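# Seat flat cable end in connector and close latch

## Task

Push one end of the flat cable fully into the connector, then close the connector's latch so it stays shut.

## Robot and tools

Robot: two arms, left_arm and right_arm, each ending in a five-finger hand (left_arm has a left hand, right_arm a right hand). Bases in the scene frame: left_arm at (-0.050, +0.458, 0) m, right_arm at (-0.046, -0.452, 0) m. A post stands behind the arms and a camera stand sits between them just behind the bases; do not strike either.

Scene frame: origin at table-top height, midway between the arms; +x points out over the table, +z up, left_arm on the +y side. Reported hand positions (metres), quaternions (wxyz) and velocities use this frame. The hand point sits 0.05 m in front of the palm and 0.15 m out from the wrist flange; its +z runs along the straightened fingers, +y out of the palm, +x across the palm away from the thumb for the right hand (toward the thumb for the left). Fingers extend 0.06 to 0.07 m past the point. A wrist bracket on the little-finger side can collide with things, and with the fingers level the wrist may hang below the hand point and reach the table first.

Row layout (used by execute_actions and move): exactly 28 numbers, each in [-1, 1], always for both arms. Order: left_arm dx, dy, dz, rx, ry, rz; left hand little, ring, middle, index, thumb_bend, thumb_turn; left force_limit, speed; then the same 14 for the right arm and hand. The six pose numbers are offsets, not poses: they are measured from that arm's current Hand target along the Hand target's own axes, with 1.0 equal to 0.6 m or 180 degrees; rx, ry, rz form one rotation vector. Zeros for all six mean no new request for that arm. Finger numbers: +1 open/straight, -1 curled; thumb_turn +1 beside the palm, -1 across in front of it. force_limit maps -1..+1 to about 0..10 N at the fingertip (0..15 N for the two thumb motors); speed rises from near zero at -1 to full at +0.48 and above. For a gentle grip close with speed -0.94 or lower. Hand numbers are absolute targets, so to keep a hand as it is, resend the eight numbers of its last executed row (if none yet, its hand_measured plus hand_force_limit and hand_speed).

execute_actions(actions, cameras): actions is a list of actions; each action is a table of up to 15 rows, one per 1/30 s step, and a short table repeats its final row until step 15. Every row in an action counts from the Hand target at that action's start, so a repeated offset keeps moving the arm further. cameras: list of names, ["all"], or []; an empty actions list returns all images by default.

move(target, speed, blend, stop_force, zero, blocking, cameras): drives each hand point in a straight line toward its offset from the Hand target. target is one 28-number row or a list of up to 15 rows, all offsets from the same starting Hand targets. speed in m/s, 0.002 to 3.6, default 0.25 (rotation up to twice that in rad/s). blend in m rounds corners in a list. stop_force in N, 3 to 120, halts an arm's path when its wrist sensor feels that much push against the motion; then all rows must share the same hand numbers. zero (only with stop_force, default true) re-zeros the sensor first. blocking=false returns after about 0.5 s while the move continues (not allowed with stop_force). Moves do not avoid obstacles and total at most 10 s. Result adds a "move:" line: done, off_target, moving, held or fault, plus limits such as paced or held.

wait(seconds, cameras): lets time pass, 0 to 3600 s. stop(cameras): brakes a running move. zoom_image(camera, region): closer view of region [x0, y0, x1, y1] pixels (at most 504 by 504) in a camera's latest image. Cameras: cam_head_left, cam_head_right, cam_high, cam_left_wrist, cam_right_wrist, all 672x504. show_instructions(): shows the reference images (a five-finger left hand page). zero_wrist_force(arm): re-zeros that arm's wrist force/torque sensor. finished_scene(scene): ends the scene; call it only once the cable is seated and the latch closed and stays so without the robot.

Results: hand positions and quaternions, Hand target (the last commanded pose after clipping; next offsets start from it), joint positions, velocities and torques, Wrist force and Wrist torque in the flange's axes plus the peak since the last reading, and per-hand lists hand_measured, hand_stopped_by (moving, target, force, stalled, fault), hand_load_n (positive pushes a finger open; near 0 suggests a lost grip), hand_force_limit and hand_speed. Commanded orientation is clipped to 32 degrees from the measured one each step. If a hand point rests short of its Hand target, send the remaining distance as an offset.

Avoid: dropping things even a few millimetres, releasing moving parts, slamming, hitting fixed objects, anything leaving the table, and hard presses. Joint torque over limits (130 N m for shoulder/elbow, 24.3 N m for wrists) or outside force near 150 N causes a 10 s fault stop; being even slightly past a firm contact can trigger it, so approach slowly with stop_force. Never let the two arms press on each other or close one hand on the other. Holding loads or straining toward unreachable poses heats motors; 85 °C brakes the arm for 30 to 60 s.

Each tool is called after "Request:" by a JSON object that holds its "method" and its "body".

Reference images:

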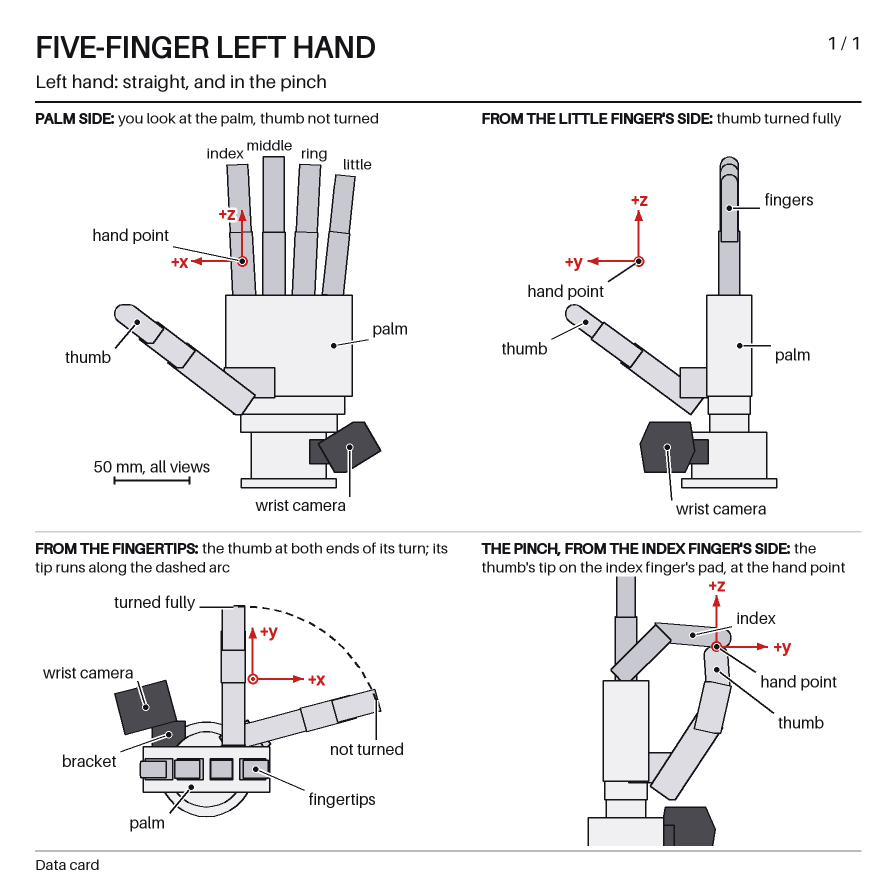

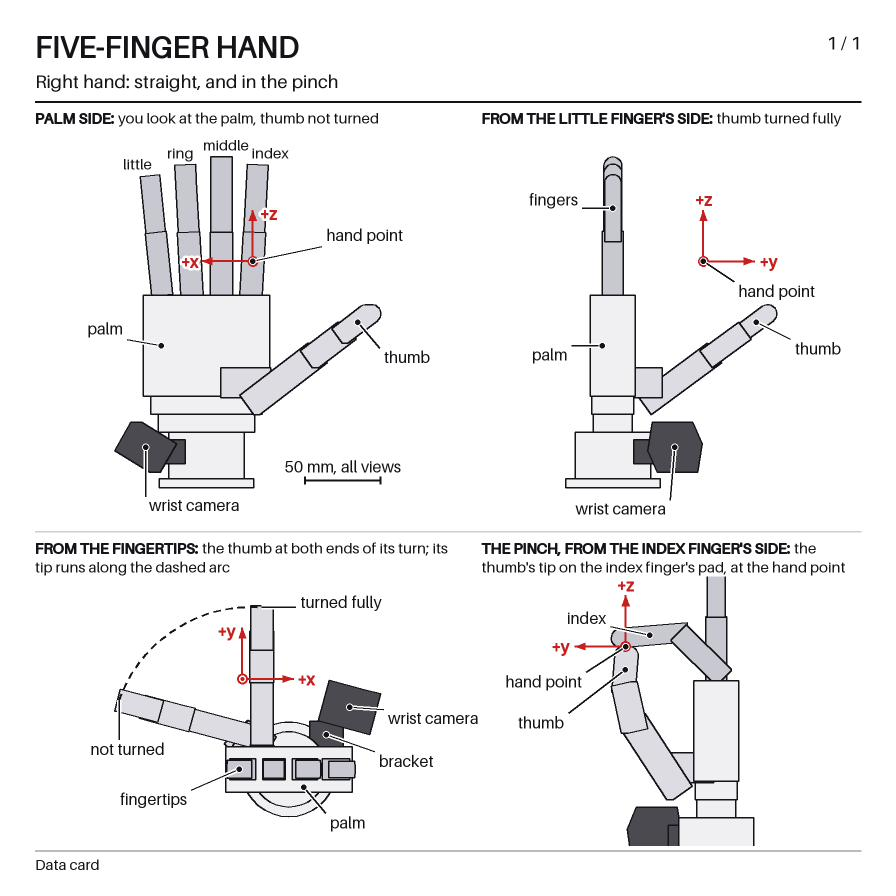

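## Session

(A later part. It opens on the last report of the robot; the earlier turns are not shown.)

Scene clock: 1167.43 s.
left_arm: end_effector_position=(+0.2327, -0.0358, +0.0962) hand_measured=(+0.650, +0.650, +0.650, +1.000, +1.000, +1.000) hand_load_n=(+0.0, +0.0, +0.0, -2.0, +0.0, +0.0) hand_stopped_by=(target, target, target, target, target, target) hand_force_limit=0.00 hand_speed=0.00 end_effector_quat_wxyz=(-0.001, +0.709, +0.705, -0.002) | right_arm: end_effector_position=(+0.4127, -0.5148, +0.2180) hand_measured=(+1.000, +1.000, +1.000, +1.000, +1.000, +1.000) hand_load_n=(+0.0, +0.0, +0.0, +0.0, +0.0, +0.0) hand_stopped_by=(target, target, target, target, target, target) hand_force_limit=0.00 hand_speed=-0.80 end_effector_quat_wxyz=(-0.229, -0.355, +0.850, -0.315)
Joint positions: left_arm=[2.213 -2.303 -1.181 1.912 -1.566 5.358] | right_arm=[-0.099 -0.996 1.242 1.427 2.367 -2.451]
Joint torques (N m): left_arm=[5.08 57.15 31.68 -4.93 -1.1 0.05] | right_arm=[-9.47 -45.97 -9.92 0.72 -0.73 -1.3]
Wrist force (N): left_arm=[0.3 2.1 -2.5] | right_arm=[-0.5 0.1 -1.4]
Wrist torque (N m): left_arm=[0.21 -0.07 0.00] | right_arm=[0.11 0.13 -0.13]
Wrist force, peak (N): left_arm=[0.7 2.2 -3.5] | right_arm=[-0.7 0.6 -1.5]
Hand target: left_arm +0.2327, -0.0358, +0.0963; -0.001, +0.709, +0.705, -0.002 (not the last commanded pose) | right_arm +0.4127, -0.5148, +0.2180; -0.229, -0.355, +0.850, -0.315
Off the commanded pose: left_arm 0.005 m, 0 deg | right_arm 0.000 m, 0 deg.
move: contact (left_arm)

Request:
{"method": "move", "body": {"target": [[0,0,-0.006,0,0,0,0.65,0.65,0.65,1,1,1,0,0,0,0,0,0,0,0,1,1,1,1,1,1,0,-0.8],[0,-0.004,-0.006,0,0,0,0.65,0.65,0.65,1,1,1,0,0,0,0,0,0,0,0,1,1,1,1,1,1,0,-0.8]], "speed": 0.02, "cameras": ["cam_high","cam_head_left","cam_left_wrist"]}}

Request:
{"method": "zoom_image", "body": {"camera": "cam_high", "region": [340, 125, 380, 160]}}

Request:
{"method": "zoom_image", "body": {"camera": "cam_head_left", "region": [320, 385, 360, 420]}}

Scene clock: 1186.03 s.
left_arm: end_effector_position=(+0.2302, -0.0358, +0.0999) hand_measured=(+0.650, +0.650, +0.650, +1.000, +1.000, +1.000) hand_load_n=(+0.0, +0.5, +0.0, -1.5, +0.0, +0.0) hand_stopped_by=(target, target, target, target, target, target) hand_force_limit=0.00 hand_speed=0.00 end_effector_quat_wxyz=(-0.001, +0.709, +0.705, -0.002) | right_arm: end_effector_position=(+0.4127, -0.5148, +0.2180) hand_measured=(+1.000, +1.000, +1.000, +1.000, +1.000, +1.000) hand_load_n=(+0.0, +0.0, +0.0, +0.0, +0.0, +0.0) hand_stopped_by=(target, target, target, target, target, target) hand_force_limit=0.00 hand_speed=-0.80 end_effector_quat_wxyz=(-0.229, -0.355, +0.850, -0.315)
Joint positions: left_arm=[2.209 -2.297 -1.181 1.906 -1.566 5.355] | right_arm=[-0.099 -0.996 1.242 1.427 2.367 -2.451]
Joint torques (N m): left_arm=[6.6 45.44 20.49 -1.53 -0.95 1.33] | right_arm=[-8.97 -45.71 -9.7 0.71 -0.77 -1.13]
Wrist force (N): left_arm=[0.5 2.1 0.2] | right_arm=[-0.6 0.5 -1.7]
Wrist torque (N m): left_arm=[0.09 -0.03 0.01] | right_arm=[0.18 0.15 -0.11]
Wrist force, peak (N): left_arm=[0.2 2.0 -3.1] | right_arm=[-0.6 0.5 -1.7]
Hand target: left_arm +0.2303, -0.0358, +0.0999; -0.001, +0.709, +0.705, -0.002 | right_arm +0.4127, -0.5148, +0.2180; -0.229, -0.355, +0.850, -0.315
Off the commanded pose: left_arm 0.000 m, 0 deg | right_arm 0.000 m, 0 deg.
move: done
cam_left_wrist: T_world_to_cam=[[-0.96573, 0.25954, -0.0025, 0.23947], [0.22405, 0.83844, 0.49681, -0.0742], [0.13104, 0.47922, -0.86786, 0.19013]] pos_world=[0.22298, -0.09105, 0.20247]
Images, in order (width x height): cam_head_left 672x504, cam_high 672x504, cam_left_wrist 672x504.

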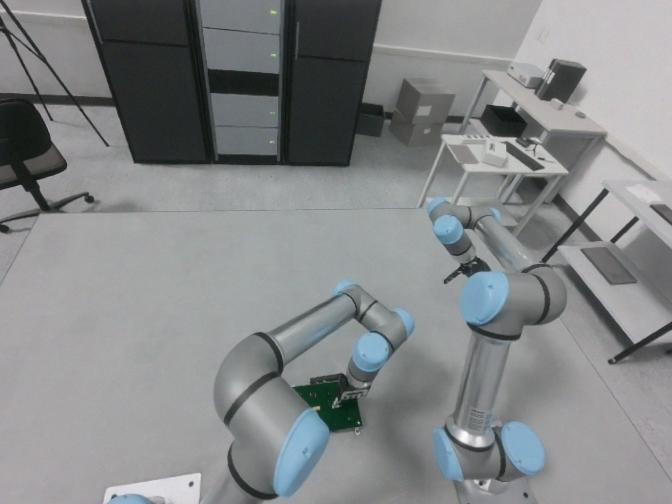

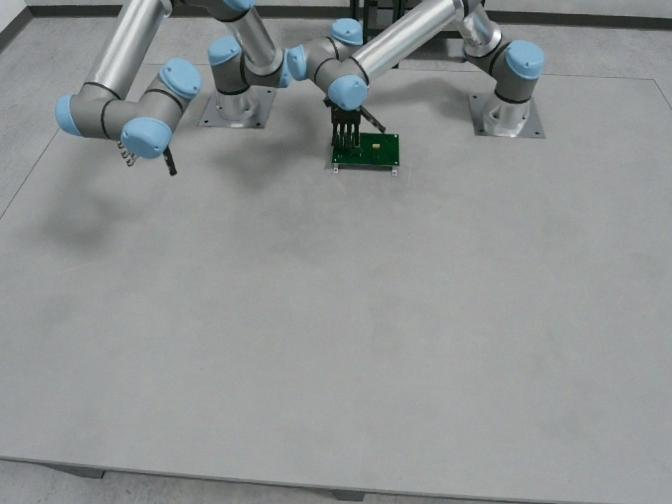

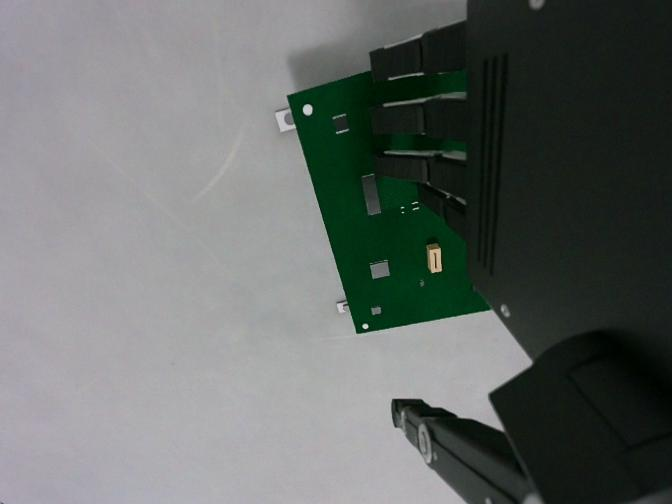

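Scaled by 12.600 from the camera's image (finer frame: 960x720).

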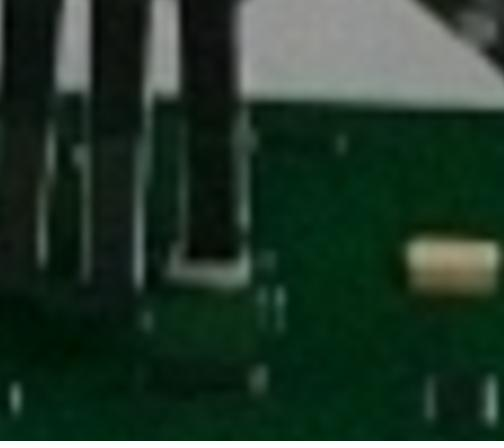

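Scaled by 12.600 from the camera's image (finer frame: 960x720).

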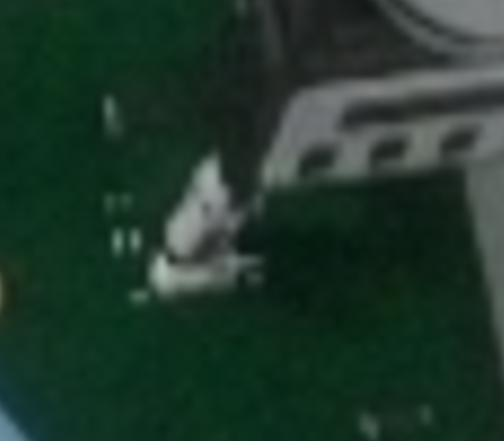

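Request:
{"method": "move", "body": {"target": [0,0,0.012,0,0,0,0.65,0.65,0.65,1,1,1,0,0,0,0,0,0,0,0,1,1,1,1,1,1,0,-0.8], "speed": 0.003, "stop_force": 3, "cameras": []}}

Request:
{"method": "move", "body": {"target": [0,0,0.01,0,0,0,0.65,0.65,0.65,1,1,1,0,0,0,0,0,0,0,0,1,1,1,1,1,1,0,-0.8], "speed": 0.003, "stop_force": 7, "cameras": ["cam_high"]}}

Request:
{"method": "zoom_image", "body": {"camera": "cam_high", "region": [340, 125, 380, 160]}}

Scene clock: 1197.13 s.
left_arm: end_effector_position=(+0.2303, -0.0358, +0.0974) hand_measured=(+0.650, +0.650, +0.650, +1.000, +1.000, +1.000) hand_load_n=(+0.0, +0.0, +0.0, -4.0, +0.0, +0.0) hand_stopped_by=(target, target, target, target, target, target) hand_force_limit=0.00 hand_speed=0.00 end_effector_quat_wxyz=(-0.001, +0.709, +0.705, -0.002) | right_arm: end_effector_position=(+0.4127, -0.5148, +0.2180) hand_measured=(+1.000, +1.000, +1.000, +1.000, +1.000, +1.000) hand_load_n=(+0.5, +0.0, +0.0, +0.0, +0.0, +0.0) hand_stopped_by=(target, target, target, target, target, target) hand_force_limit=0.00 hand_speed=-0.80 end_effector_quat_wxyz=(-0.229, -0.355, +0.850, -0.315)
Joint positions: left_arm=[2.21 -2.3 -1.184 1.911 -1.566 5.355] | right_arm=[-0.099 -0.996 1.242 1.427 2.367 -2.451]
Joint torques (N m): left_arm=[4.84 52.26 25.36 -5.14 0.49 0.54] | right_arm=[-8.77 -45.99 -10.23 0.77 -0.72 -1.09]
Wrist force (N): left_arm=[0.0 4.1 -3.0] | right_arm=[-0.8 0.3 -1.2]
Wrist torque (N m): left_arm=[0.33 -0.07 -0.05] | right_arm=[0.12 0.18 -0.14]
Wrist force, peak (N): left_arm=[0.4 3.7 -3.8] | right_arm=[-0.5 0.5 -1.7]
Hand target: left_arm +0.2303, -0.0358, +0.0975; -0.001, +0.709, +0.705, -0.002 (not the last commanded pose) | right_arm +0.4127, -0.5148, +0.2180; -0.229, -0.355, +0.850, -0.315
Off the commanded pose: left_arm 0.005 m, 0 deg | right_arm 0.000 m, 0 deg.
move: contact (left_arm)

Scene clock: 1198.57 s.
left_arm: end_effector_position=(+0.2304, -0.0359, +0.0969) hand_measured=(+0.650, +0.650, +0.650, +1.000, +1.000, +1.000) hand_load_n=(-0.5, +0.0, +0.0, -5.0, +0.0, +0.0) hand_stopped_by=(target, target, target, target, target, target) hand_force_limit=0.00 hand_speed=0.00 end_effector_quat_wxyz=(-0.001, +0.709, +0.705, -0.002) | right_arm: end_effector_position=(+0.4127, -0.5148, +0.2180) hand_measured=(+1.000, +1.000, +1.000, +1.000, +1.000, +1.000) hand_load_n=(+0.0, +0.0, +0.0, +0.0, +0.0, +0.0) hand_stopped_by=(target, target, target, target, target, target) hand_force_limit=0.00 hand_speed=-0.80 end_effector_quat_wxyz=(-0.229, -0.355, +0.850, -0.315)
Joint positions: left_arm=[2.21 -2.3 -1.184 1.912 -1.566 5.355] | right_arm=[-0.099 -0.996 1.242 1.427 2.367 -2.451]
Joint torques (N m): left_arm=[3.88 52 28.29 -4.22 0.54 0.32] | right_arm=[-8.53 -46.01 -10.35 0.72 -0.8 -1.14]
Wrist force (N): left_arm=[0.5 4.1 -10.3] | right_arm=[-0.3 0.4 -1.4]
Wrist torque (N m): left_arm=[0.72 -0.17 -0.01] | right_arm=[0.16 0.11 -0.10]
Wrist force, peak (N): left_arm=[0.8 4.0 -13.4] | right_arm=[-0.5 0.4 -1.6]
Hand target: left_arm +0.2304, -0.0359, +0.0969; -0.001, +0.709, +0.705, -0.002 (not the last commanded pose) | right_arm +0.4127, -0.5148, +0.2180; -0.229, -0.355, +0.850, -0.315
Off the commanded pose: left_arm 0.005 m, 0 deg | right_arm 0.000 m, 0 deg.
move: contact (left_arm)

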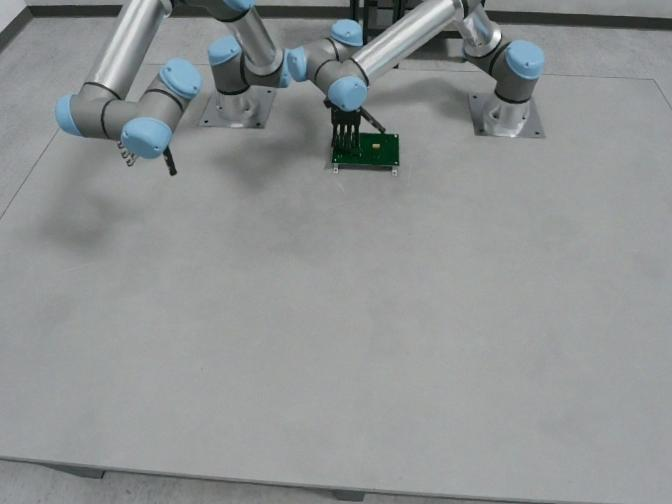

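Scaled by 12.600 from the camera's image (finer frame: 960x720).

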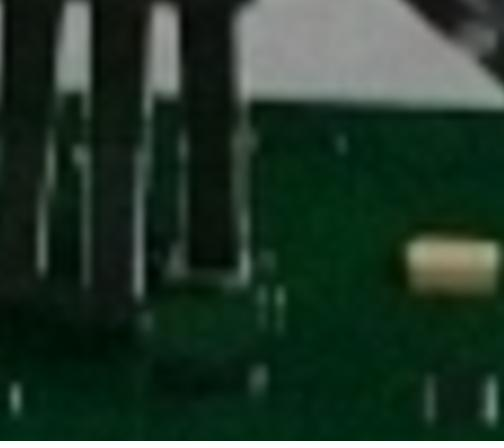

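Request:
{"method": "move", "body": {"target": [[0,0.002,-0.005,0,0,0,0.65,0.65,0.65,1,1,1,0,0,0,0,0,0,0,0,1,1,1,1,1,1,0,-0.8],[0,0.002,-0.1,0,0,0,0.65,0.65,0.65,1,1,1,0,0,0,0,0,0,0,0,1,1,1,1,1,1,0,-0.8],[0,-0.08,-0.1,0,0,0,0.65,0.65,0.65,1,1,1,0,0,0,0,0,0,0,0,1,1,1,1,1,1,0,-0.8],[0,-0.08,-0.03,0,0,0,0.65,0.65,0.65,1,1,1,0,0,0,0,0,0,0,0,1,1,1,1,1,1,0,-0.8]], "speed": [0.02,0.1,0.1,0.1], "blend": [0.001,0.005,0.005,0], "cameras": ["cam_high","cam_left_wrist","cam_head_left","cam_head_right"]}}

Request:
{"method": "zoom_image", "body": {"camera": "cam_left_wrist", "region": [370, 160, 440, 250]}}

Request:
{"method": "zoom_image", "body": {"camera": "cam_high", "region": [340, 125, 380, 160]}}

Scene clock: 1210.57 s.
left_arm: end_effector_position=(+0.1824, -0.0354, +0.1150) hand_measured=(+0.650, +0.650, +0.650, +1.000, +1.000, +1.000) hand_load_n=(+0.0, +0.0, +0.0, +0.0, +0.0, +0.0) hand_stopped_by=(target, target, target, target, target, target) hand_force_limit=0.00 hand_speed=0.00 end_effector_quat_wxyz=(-0.001, +0.709, +0.705, -0.002) | right_arm: end_effector_position=(+0.4127, -0.5148, +0.2180) hand_measured=(+1.000, +1.000, +1.000, +1.000, +1.000, +1.000) hand_load_n=(+0.0, -0.5, +0.0, +0.0, +0.0, +0.0) hand_stopped_by=(target, target, target, target, target, target) hand_force_limit=0.00 hand_speed=-0.80 end_effector_quat_wxyz=(-0.229, -0.355, +0.850, -0.315)
Joint positions: left_arm=[2.137 -2.243 -1.235 1.906 -1.566 5.283] | right_arm=[-0.099 -0.996 1.242 1.427 2.367 -2.451]
Joint torques (N m): left_arm=[-6.17 56.29 31.91 -4.13 -1.69 -1] | right_arm=[-9.09 -46.13 -10.47 0.72 -0.75 -1.06]
Wrist force (N): left_arm=[0.3 0.4 0.1] | right_arm=[-0.6 0.3 -1.3]
Wrist torque (N m): left_arm=[0.01 -0.03 -0.04] | right_arm=[0.12 0.15 -0.12]
Wrist force, peak (N): left_arm=[0.6 4.3 -10.7] | right_arm=[-0.7 0.2 -1.5]
Hand target: left_arm +0.1824, -0.0355, +0.1151; -0.001, +0.709, +0.705, -0.002 | right_arm +0.4127, -0.5148, +0.2180; -0.229, -0.355, +0.850, -0.315
Off the commanded pose: left_arm 0.000 m, 0 deg | right_arm 0.000 m, 0 deg.
move: done
cam_left_wrist: T_world_to_cam=[[-0.9657, 0.25963, -0.00242, 0.19323], [0.22415, 0.83837, 0.49688, -0.07137], [0.13103, 0.4793, -0.86782, 0.2093]] pos_world=[0.17517, -0.09065, 0.21757]
Images, in order (width x height): cam_head_left 672x504, cam_head_right 672x504, cam_high 672x504, cam_left_wrist 672x504.

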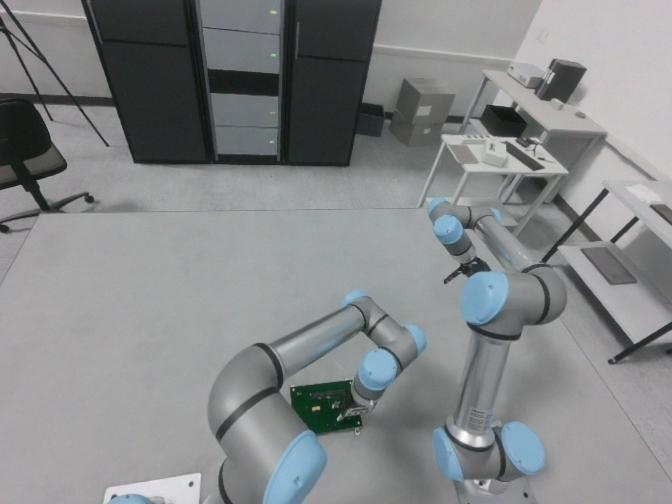

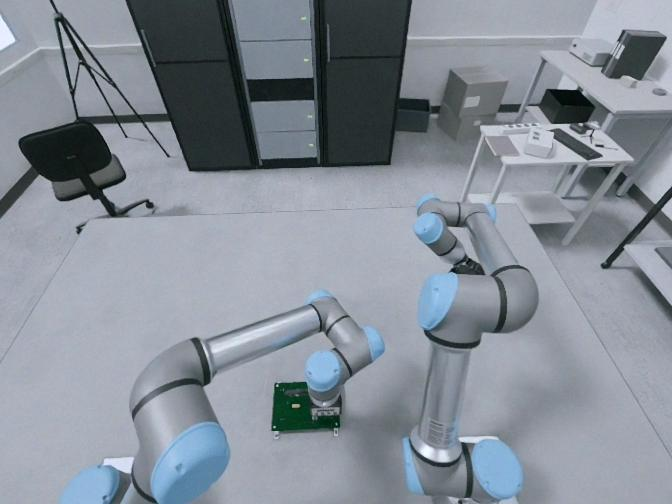

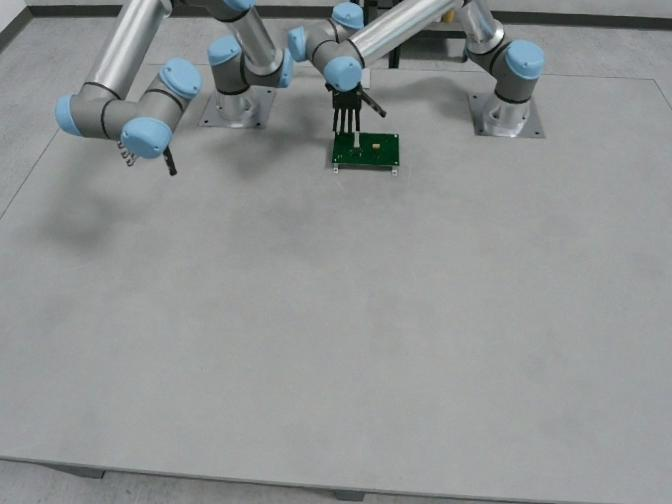

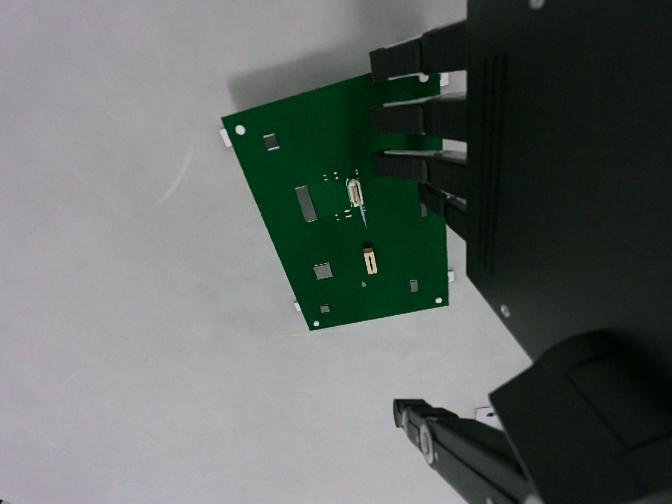

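Scaled by 5.600 from the camera's image (finer frame: 960x720).

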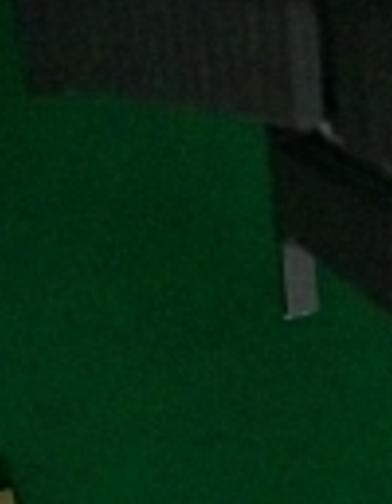

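Scaled by 12.600 from the camera's image (finer frame: 960x720).

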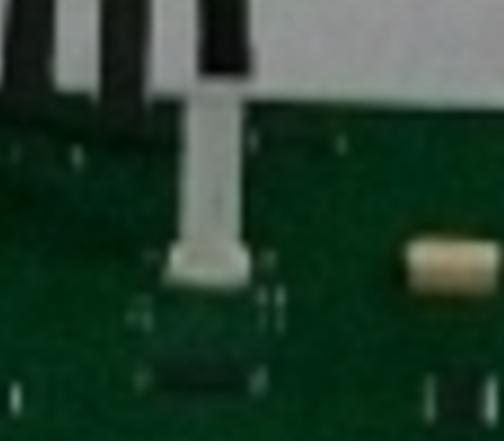

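Request:
{"method": "zoom_image", "body": {"camera": "cam_left_wrist", "region": [335, 170, 385, 230]}}

Request:
{"method": "zoom_image", "body": {"camera": "cam_left_wrist", "region": [340, 172, 370, 212]}}

Request:
{"method": "zoom_image", "body": {"camera": "cam_head_right", "region": [300, 390, 335, 420]}}

Scaled by 8.400 from the camera's image (finer frame: 960x720).

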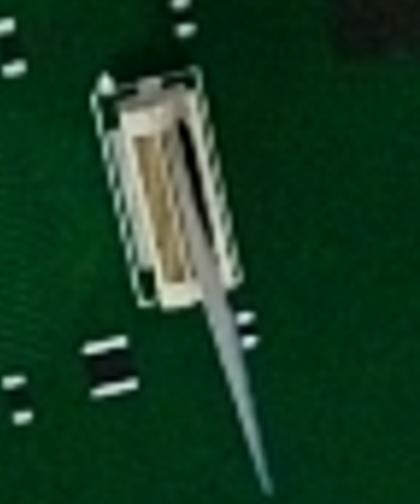

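Scaled by 12.600 from the camera's image (finer frame: 960x720).

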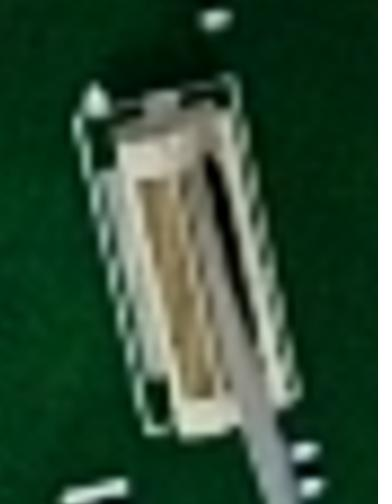

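Scaled by 14.400 from the camera's image (finer frame: 960x720).

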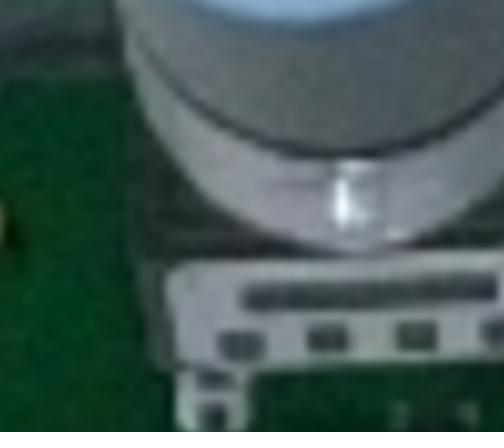

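Request:
{"method": "move", "body": {"target": [[-0.0243,0.0627,-0.125,0,-0.25,-0.433,1,1,1,1,1,1,0,0,0,0,0,0,0,0,1,1,1,1,1,1,0,-0.8],[-0.0435,0.1193,-0.025,0,-0.4998,-0.8656,1,1,1,1,1,1,0,0,0,0,0,0,0,0,1,1,1,1,1,1,0,-0.8]], "speed": [0.4,0.4], "blend": [0.02,0], "cameras": ["cam_left_wrist"]}}

Scene clock: 1298.07 s.
left_arm: end_effector_position=(+0.2539, -0.0622, +0.1298) hand_measured=(+1.000, +1.000, +1.000, +1.000, +1.000, +1.000) hand_load_n=(+0.0, -0.5, +0.0, +0.0, +0.0, -0.5) hand_stopped_by=(target, target, target, target, target, target) hand_force_limit=0.00 hand_speed=0.00 end_effector_quat_wxyz=(-0.351, +0.611, -0.615, +0.354) | right_arm: end_effector_position=(+0.4127, -0.5148, +0.2180) hand_measured=(+1.000, +1.000, +1.000, +1.000, +1.000, +1.000) hand_load_n=(+0.0, +0.0, +0.0, +0.0, +0.0, +0.0) hand_stopped_by=(target, target, target, target, target, target) hand_force_limit=0.00 hand_speed=-0.80 end_effector_quat_wxyz=(-0.229, -0.355, +0.850, -0.315)
Joint positions: left_arm=[2.081 -2.07 -1.501 2.702 -2.421 2.414] | right_arm=[-0.099 -0.996 1.242 1.427 2.367 -2.451]
Joint torques (N m): left_arm=[9.58 48.67 6.77 0.23 0.11 -0.85] | right_arm=[-9.04 -46.44 -9.45 0.65 -0.78 -1.04]
Wrist force (N): left_arm=[0.8 1.7 0.9] | right_arm=[-0.4 0.4 -1.2]
Wrist torque (N m): left_arm=[0.15 -0.06 0.02] | right_arm=[0.14 0.11 -0.10]
Wrist force, peak (N): left_arm=[0.8 2.3 0.9] | right_arm=[-0.7 0.5 -1.7]
Hand target: left_arm +0.2539, -0.0621, +0.1298; -0.351, +0.611, -0.615, +0.354 | right_arm +0.4127, -0.5148, +0.2180; -0.229, -0.355, +0.850, -0.315
Off the commanded pose: left_arm 0.000 m, 0 deg | right_arm 0.000 m, 0 deg.
move: done
cam_left_wrist: T_world_to_cam=[[0.49068, -0.25642, 0.83276, -0.24098], [-0.54689, -0.83466, 0.06524, 0.07539], [0.67834, -0.48744, -0.54978, -0.01472]] pos_world=[0.16946, -0.00604, 0.18766]

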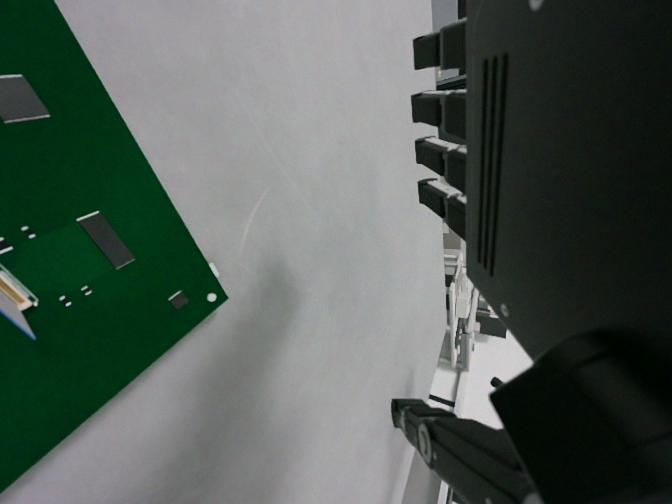

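Request:
{"method": "move", "body": {"target": [0,0.1039,0.06,0,0,0,1,1,1,1,1,1,0,0,0,0,0,0,0,0,1,1,1,1,1,1,0,-0.8], "speed": 0.05, "stop_force": 6, "cameras": ["cam_left_wrist"]}}

Scene clock: 1312.10 s.
left_arm: end_effector_position=(+0.2536, -0.0621, +0.0578) hand_measured=(+1.000, +1.000, +1.000, +1.000, +1.000, +1.000) hand_load_n=(+0.0, +0.0, +0.0, +0.0, +0.0, +0.0) hand_stopped_by=(target, target, target, target, target, target) hand_force_limit=0.00 hand_speed=0.00 end_effector_quat_wxyz=(-0.351, +0.611, -0.615, +0.354) | right_arm: end_effector_position=(+0.4127, -0.5148, +0.2180) hand_measured=(+1.000, +1.000, +1.000, +1.000, +1.000, +1.000) hand_load_n=(+0.0, +0.0, +0.0, -0.5, +0.0, +0.0) hand_stopped_by=(target, target, target, target, target, target) hand_force_limit=0.00 hand_speed=-0.80 end_effector_quat_wxyz=(-0.229, -0.355, +0.850, -0.315)
Joint positions: left_arm=[2.08 -2.152 -1.576 2.859 -2.422 2.413] | right_arm=[-0.099 -0.996 1.242 1.427 2.367 -2.451]
Joint torques (N m): left_arm=[-5.95 52.26 31.23 -3.72 -2.24 1.34] | right_arm=[-8.86 -46.41 -10.07 0.76 -0.78 -1.03]
Wrist force (N): left_arm=[0.8 1.8 0.5] | right_arm=[-0.5 0.7 -1.5]
Wrist torque (N m): left_arm=[0.20 -0.09 0.08] | right_arm=[0.20 0.13 -0.10]
Wrist force, peak (N): left_arm=[0.9 2.2 0.7] | right_arm=[-0.5 0.5 -1.8]
Hand target: left_arm +0.2536, -0.0621, +0.0578; -0.351, +0.611, -0.615, +0.354 | right_arm +0.4127, -0.5148, +0.2180; -0.229, -0.355, +0.850, -0.315
Off the commanded pose: left_arm 0.000 m, 0 deg | right_arm 0.000 m, 0 deg.
move: done
cam_left_wrist: T_world_to_cam=[[0.49075, -0.25631, 0.83275, -0.18097], [-0.54668, -0.8348, 0.06523, 0.07988], [0.67846, -0.48726, -0.5498, -0.05407]] pos_world=[0.16916, -0.00604, 0.11576]

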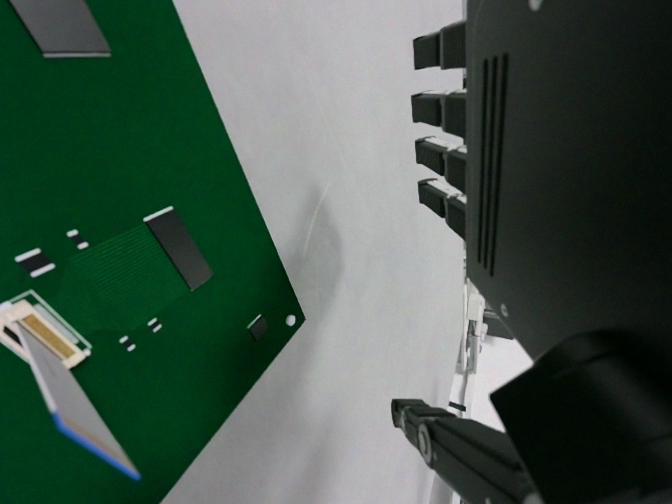

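Request:
{"method": "zoom_image", "body": {"camera": "cam_left_wrist", "region": [0, 270, 110, 390]}}

Request:
{"method": "move", "body": {"target": [0,0.0125,-0.0217,0,0,0,1,1,1,1,1,1,0,0,0,0,0,0,0,0,1,1,1,1,1,1,0,-0.8], "speed": 0.05, "stop_force": 6, "cameras": ["cam_left_wrist"]}}

Request:
{"method": "zoom_image", "body": {"camera": "cam_left_wrist", "region": [30, 250, 150, 370]}}

Scaled by 4.200 from the camera's image (finer frame: 960x720).

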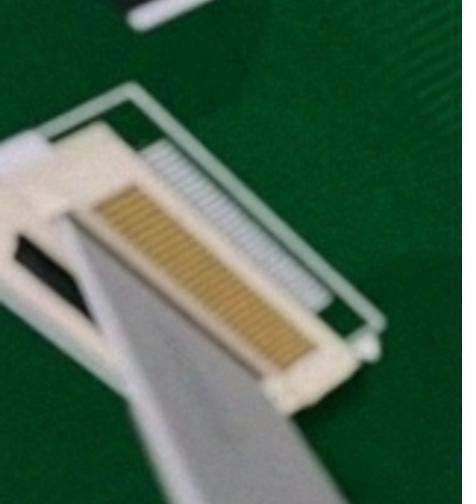

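Scene clock: 1318.40 s.
left_arm: end_effector_position=(+0.2386, -0.0620, +0.0579) hand_measured=(+1.000, +1.000, +1.000, +1.000, +1.000, +1.000) hand_load_n=(+0.0, +0.0, +0.0, -0.5, +0.0, +0.0) hand_stopped_by=(target, target, target, target, target, target) hand_force_limit=0.00 hand_speed=0.00 end_effector_quat_wxyz=(-0.351, +0.611, -0.615, +0.354) | right_arm: end_effector_position=(+0.4127, -0.5148, +0.2180) hand_measured=(+1.000, +1.000, +1.000, +1.000, +1.000, +1.000) hand_load_n=(+0.0, +0.0, +0.0, +0.0, +0.0, +0.0) hand_stopped_by=(target, target, target, target, target, target) hand_force_limit=0.00 hand_speed=-0.80 end_effector_quat_wxyz=(-0.229, -0.355, +0.850, -0.315)
Joint positions: left_arm=[2.053 -2.151 -1.584 2.841 -2.439 2.381] | right_arm=[-0.099 -0.996 1.242 1.427 2.367 -2.451]
Joint torques (N m): left_arm=[9.69 34.4 31 1 1.37 1.4] | right_arm=[-9.25 -45.78 -9.94 0.79 -0.86 -1.07]
Wrist force (N): left_arm=[0.8 1.7 0.4] | right_arm=[-0.3 0.4 -1.3]
Wrist torque (N m): left_arm=[0.20 -0.08 0.05] | right_arm=[0.14 0.10 -0.10]
Wrist force, peak (N): left_arm=[1.1 1.8 0.8] | right_arm=[-0.5 0.7 -1.7]
Hand target: left_arm +0.2386, -0.0620, +0.0579; -0.351, +0.611, -0.615, +0.354 | right_arm +0.4127, -0.5148, +0.2180; -0.229, -0.355, +0.850, -0.315
Off the commanded pose: left_arm 0.000 m, 0 deg | right_arm 0.000 m, 0 deg.
move: done
cam_left_wrist: T_world_to_cam=[[0.49073, -0.2563, 0.83276, -0.17355], [-0.54674, -0.83476, 0.06527, 0.07185], [0.67842, -0.48733, -0.54977, -0.04379]] pos_world=[0.15416, -0.00584, 0.11576]

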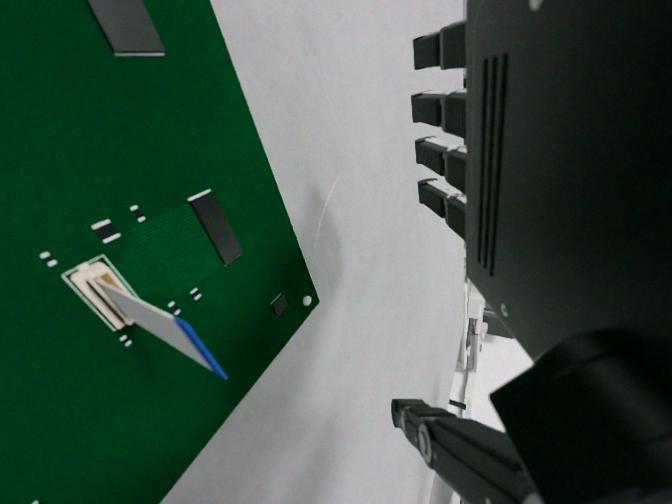

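Scaled by 4.200 from the camera's image (finer frame: 960x720).

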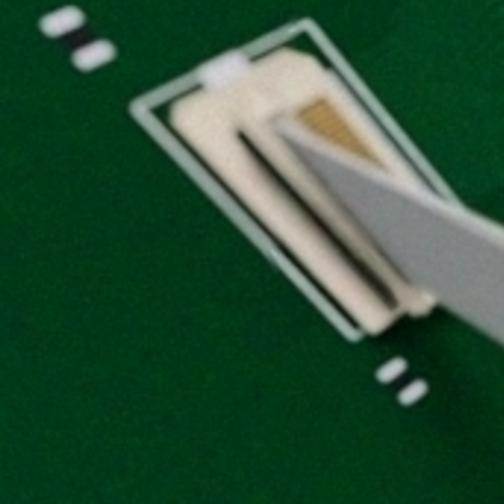

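Request:
{"method": "move", "body": {"target": [0.0333,0.015,-0.026,0,0,0,1,1,1,1,1,1,0,0,0,0,0,0,0,0,1,1,1,1,1,1,0,-0.8], "speed": 0.05, "stop_force": 6, "cameras": ["cam_left_wrist"]}}

Scene clock: 1349.43 s.
left_arm: end_effector_position=(+0.2204, -0.0818, +0.0580) hand_measured=(+1.000, +1.000, +1.000, +1.000, +1.000, +1.000) hand_load_n=(+0.0, +0.0, +0.0, -0.5, +0.0, +0.0) hand_stopped_by=(target, target, target, target, target, target) hand_force_limit=0.00 hand_speed=0.00 end_effector_quat_wxyz=(-0.351, +0.611, -0.615, +0.354) | right_arm: end_effector_position=(+0.4127, -0.5148, +0.2180) hand_measured=(+1.000, +1.000, +1.000, +1.000, +1.000, +1.000) hand_load_n=(+0.0, +0.0, +0.0, +0.0, +0.0, +0.0) hand_stopped_by=(target, target, target, target, target, target) hand_force_limit=0.00 hand_speed=-0.80 end_effector_quat_wxyz=(-0.229, -0.355, +0.850, -0.315)
Joint positions: left_arm=[2.001 -2.194 -1.52 2.771 -2.47 2.316] | right_arm=[-0.099 -0.996 1.242 1.427 2.367 -2.451]
Joint torques (N m): left_arm=[9.41 53.7 5.39 0.94 1.4 0.04] | right_arm=[-8.75 -46.14 -10.03 0.6 -0.76 -1]
Wrist force (N): left_arm=[0.9 1.8 0.5] | right_arm=[-0.4 0.3 -1.2]
Wrist torque (N m): left_arm=[0.19 -0.10 0.04] | right_arm=[0.13 0.11 -0.11]
Wrist force, peak (N): left_arm=[1.1 2.1 0.3] | right_arm=[-0.6 0.6 -1.6]
Hand target: left_arm +0.2204, -0.0818, +0.0580; -0.351, +0.611, -0.615, +0.354 | right_arm +0.4127, -0.5148, +0.2180; -0.229, -0.355, +0.850, -0.315
Off the commanded pose: left_arm 0.000 m, 0 deg | right_arm 0.000 m, 0 deg.
move: done
cam_left_wrist: T_world_to_cam=[[0.49072, -0.25635, 0.83275, -0.16986], [-0.54671, -0.83478, 0.06518, 0.04534], [0.67846, -0.48726, -0.5498, -0.04116]] pos_world=[0.13606, -0.02574, 0.11586]

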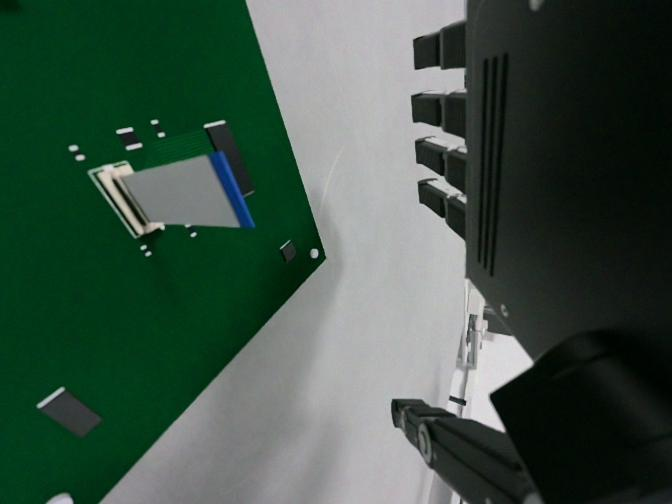

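Request:
{"method": "zoom_image", "body": {"camera": "cam_left_wrist", "region": [80, 150, 180, 250]}}

Request:
{"method": "zoom_image", "body": {"camera": "cam_left_wrist", "region": [85, 155, 135, 205]}}

Request:
{"method": "zoom_image", "body": {"camera": "cam_left_wrist", "region": [120, 195, 170, 245]}}

Scaled by 5.040 from the camera's image (finer frame: 960x720).

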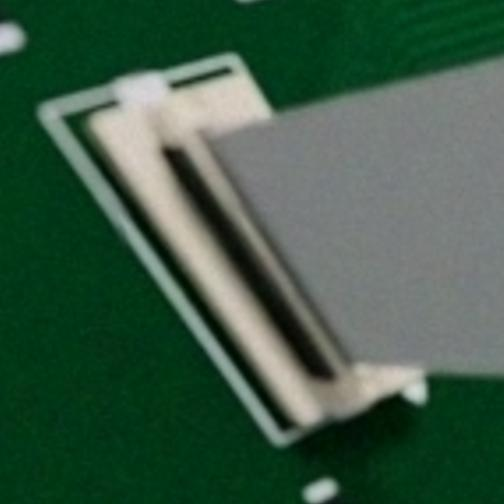

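Scaled by 10.080 from the camera's image (finer frame: 960x720).

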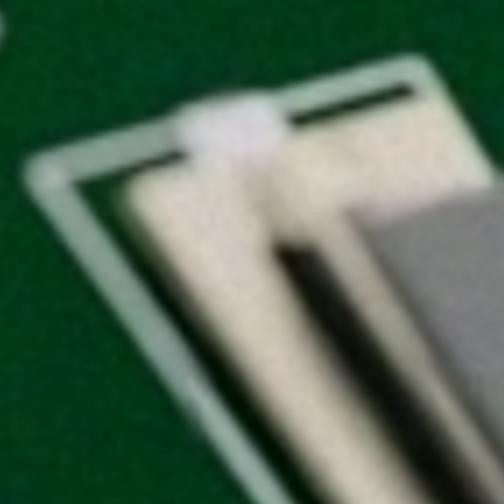

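Scaled by 10.080 from the camera's image (finer frame: 960x720).

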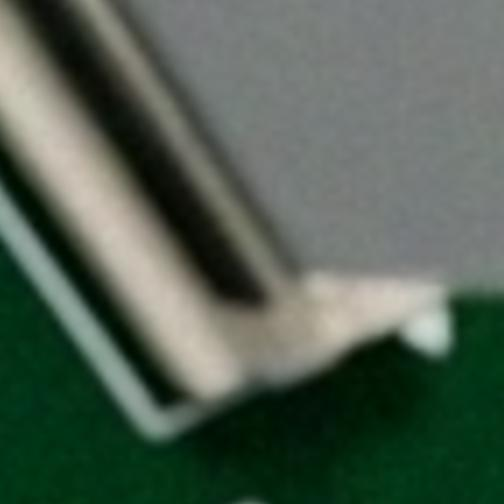

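Request:
{"method": "move", "body": {"target": [[0,-0.0895,-0.0517,0,0,0,1,1,1,1,1,1,0,0,0,0,0,0,0,0,1,1,1,1,1,1,0,-0.8],[-0.053,-0.176,-0.1017,0,0.25,0.433,1,1,1,1,1,1,0,0,0,0,0,0,0,0,1,1,1,1,1,1,0,-0.8],[-0.0968,-0.1523,-0.0762,0,0.4998,0.8656,0.65,0.65,0.65,1,1,1,0,0,0,0,0,0,0,0,1,1,1,1,1,1,0,-0.8]], "speed": [0.15,0.4,0.4], "blend": [0.01,0.02,0], "cameras": ["cam_high"]}}

Scene clock: 1433.53 s.
left_arm: end_effector_position=(+0.2274, -0.0237, +0.1599) hand_measured=(+0.650, +0.650, +0.650, +1.000, +1.000, +1.000) hand_load_n=(+0.0, +0.0, +0.0, -0.5, +0.0, +0.0) hand_stopped_by=(target, target, target, target, target, target) hand_force_limit=0.00 hand_speed=0.00 end_effector_quat_wxyz=(-0.001, +0.709, +0.705, -0.002) | right_arm: end_effector_position=(+0.4127, -0.5148, +0.2180) hand_measured=(+1.000, +1.000, +1.000, +1.000, +1.000, +1.000) hand_load_n=(+0.0, +0.0, +0.0, +0.0, +0.0, +0.0) hand_stopped_by=(target, target, target, target, target, target) hand_force_limit=0.00 hand_speed=-0.80 end_effector_quat_wxyz=(-0.229, -0.355, +0.850, -0.315)
Joint positions: left_arm=[2.219 -2.223 -1.149 1.8 -1.566 5.364] | right_arm=[-0.099 -0.996 1.242 1.427 2.367 -2.451]
Joint torques (N m): left_arm=[9.28 56.42 7.76 -1.89 0.76 1.43] | right_arm=[-8.71 -45.96 -10.43 0.61 -0.75 -0.94]
Wrist force (N): left_arm=[0.4 0.5 0.4] | right_arm=[-0.8 0.5 -1.4]
Wrist torque (N m): left_arm=[0.02 -0.04 0.02] | right_arm=[0.16 0.17 -0.13]
Wrist force, peak (N): left_arm=[0.8 3.4 1.2] | right_arm=[-0.8 0.6 -1.7]
Hand target: left_arm +0.2274, -0.0237, +0.1599; -0.001, +0.709, +0.705, -0.002 | right_arm +0.4127, -0.5148, +0.2180; -0.229, -0.355, +0.850, -0.315
Off the commanded pose: left_arm 0.000 m, 0 deg | right_arm 0.000 m, 0 deg.
move: done

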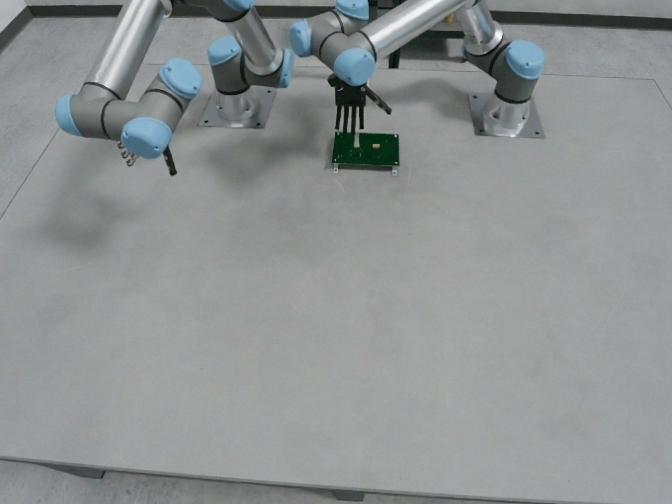

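Request:
{"method": "move", "body": {"target": [0,-0.0015,0.0925,0,0,0,-0.4,-0.4,-0.4,1,1,1,0,0,0,0,0,0,0,0,1,1,1,1,1,1,0,-0.8], "speed": 0.05, "stop_force": 5, "cameras": ["cam_high","cam_head_left"]}}

Request:
{"method": "zoom_image", "body": {"camera": "cam_high", "region": [335, 115, 385, 165]}}

Request:
{"method": "zoom_image", "body": {"camera": "cam_head_left", "region": [315, 380, 365, 425]}}

Scene clock: 1448.40 s.
left_arm: end_effector_position=(+0.2263, -0.0238, +0.1044) hand_measured=(-0.400, -0.400, -0.400, +1.000, +1.000, +1.000) hand_load_n=(+0.0, +0.0, +0.0, +0.0, +0.0, +0.0) hand_stopped_by=(target, target, target, target, target, target) hand_force_limit=0.00 hand_speed=0.00 end_effector_quat_wxyz=(-0.001, +0.709, +0.705, -0.002) | right_arm: end_effector_position=(+0.4127, -0.5148, +0.2180) hand_measured=(+1.000, +1.000, +1.000, +1.000, +1.000, +1.000) hand_load_n=(+0.0, +0.0, +0.0, +0.0, +0.0, +0.0) hand_stopped_by=(target, target, target, target, target, target) hand_force_limit=0.00 hand_speed=-0.80 end_effector_quat_wxyz=(-0.229, -0.355, +0.850, -0.315)
Joint positions: left_arm=[2.217 -2.263 -1.229 1.92 -1.566 5.362] | right_arm=[-0.099 -0.996 1.242 1.427 2.367 -2.451]
Joint torques (N m): left_arm=[-4.2 57.16 32.62 -4.9 -1.42 0.16] | right_arm=[-8.29 -45.27 -10.11 0.68 -0.77 -0.86]
Wrist force (N): left_arm=[0.7 0.6 0.0] | right_arm=[-0.9 0.2 -1.6]
Wrist torque (N m): left_arm=[0.05 -0.09 0.05] | right_arm=[0.14 0.21 -0.15]
Wrist force, peak (N): left_arm=[0.4 0.7 0.8] | right_arm=[-0.7 0.6 -1.7]
Hand target: left_arm +0.2263, -0.0238, +0.1044; -0.001, +0.709, +0.705, -0.002 | right_arm +0.4127, -0.5148, +0.2180; -0.229, -0.355, +0.850, -0.315
Off the commanded pose: left_arm 0.000 m, 0 deg | right_arm 0.000 m, 0 deg.
move: done
Images, in order (width x height): cam_head_left 672x504, cam_high 672x504.

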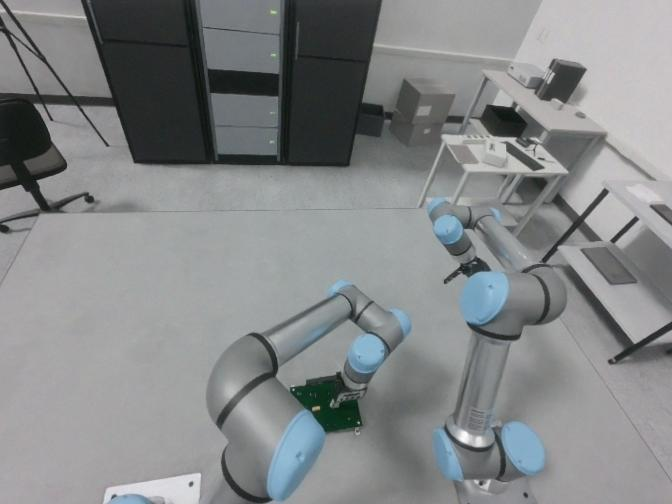

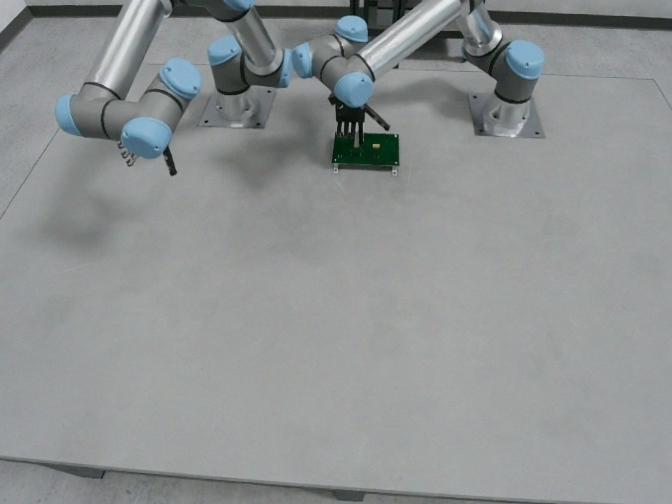

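Scaled by 10.080 from the camera's image (finer frame: 960x720).

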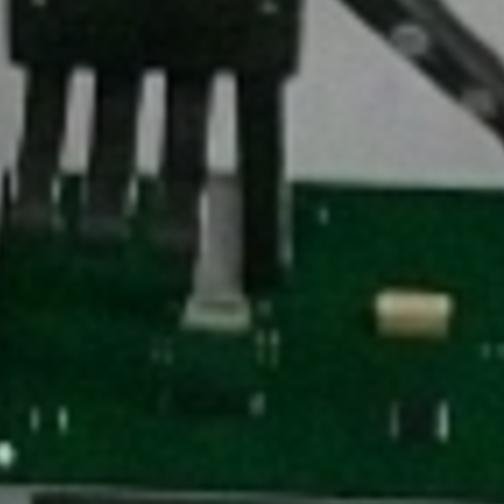

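Scaled by 10.080 from the camera's image (finer frame: 960x720).

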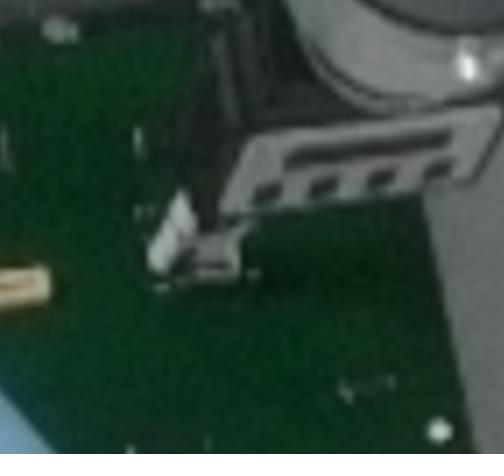

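Request:
{"method": "move", "body": {"target": [0,0,0.02,0,0,0,-0.4,-0.4,-0.4,1,1,1,0,0,0,0,0,0,0,0,1,1,1,1,1,1,0,-0.8], "speed": 0.004, "stop_force": 3, "cameras": ["cam_high"]}}

Request:
{"method": "zoom_image", "body": {"camera": "cam_high", "region": [340, 125, 380, 160]}}

Scene clock: 1455.97 s.
left_arm: end_effector_position=(+0.2262, -0.0238, +0.0978) hand_measured=(-0.400, -0.400, -0.400, +1.000, +1.000, +1.000) hand_load_n=(+0.0, +0.0, +0.0, +0.0, +0.0, +0.0) hand_stopped_by=(target, target, target, target, target, target) hand_force_limit=0.00 hand_speed=0.00 end_effector_quat_wxyz=(-0.001, +0.709, +0.705, -0.002) | right_arm: end_effector_position=(+0.4127, -0.5148, +0.2180) hand_measured=(+1.000, +1.000, +1.000, +1.000, +1.000, +1.000) hand_load_n=(+0.0, +0.0, +0.0, +0.0, +0.0, +0.0) hand_stopped_by=(target, target, target, target, target, target) hand_force_limit=0.00 hand_speed=-0.80 end_effector_quat_wxyz=(-0.229, -0.355, +0.850, -0.315)
Joint positions: left_arm=[2.217 -2.268 -1.237 1.934 -1.566 5.362] | right_arm=[-0.099 -0.996 1.242 1.427 2.367 -2.451]
Joint torques (N m): left_arm=[-3.64 55.44 31.57 -4.42 -0.49 -1.05] | right_arm=[-8.79 -45.61 -10.59 0.73 -0.82 -0.83]
Wrist force (N): left_arm=[1.2 0.3 -3.4] | right_arm=[-0.3 0.3 -1.3]
Wrist torque (N m): left_arm=[0.23 -0.11 0.08] | right_arm=[0.12 0.10 -0.11]
Wrist force, peak (N): left_arm=[1.4 0.1 -4.6] | right_arm=[-0.6 0.8 -1.6]
Hand target: left_arm +0.2262, -0.0238, +0.0978; -0.001, +0.709, +0.705, -0.002 (not the last commanded pose) | right_arm +0.4127, -0.5148, +0.2180; -0.229, -0.355, +0.850, -0.315
Off the commanded pose: left_arm 0.005 m, 0 deg | right_arm 0.000 m, 0 deg.
move: contact (left_arm)

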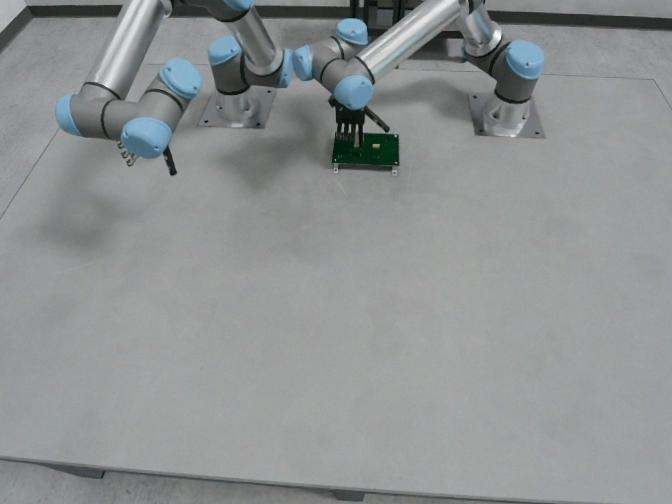

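Scaled by 12.600 from the camera's image (finer frame: 960x720).

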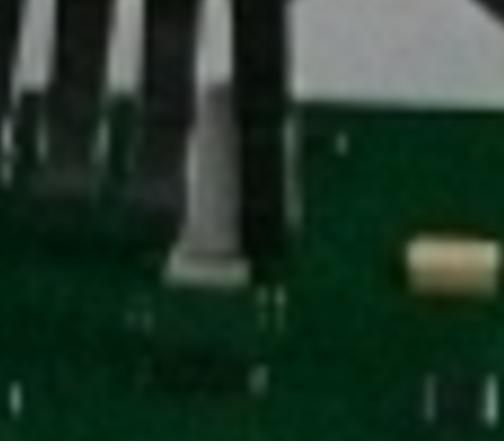

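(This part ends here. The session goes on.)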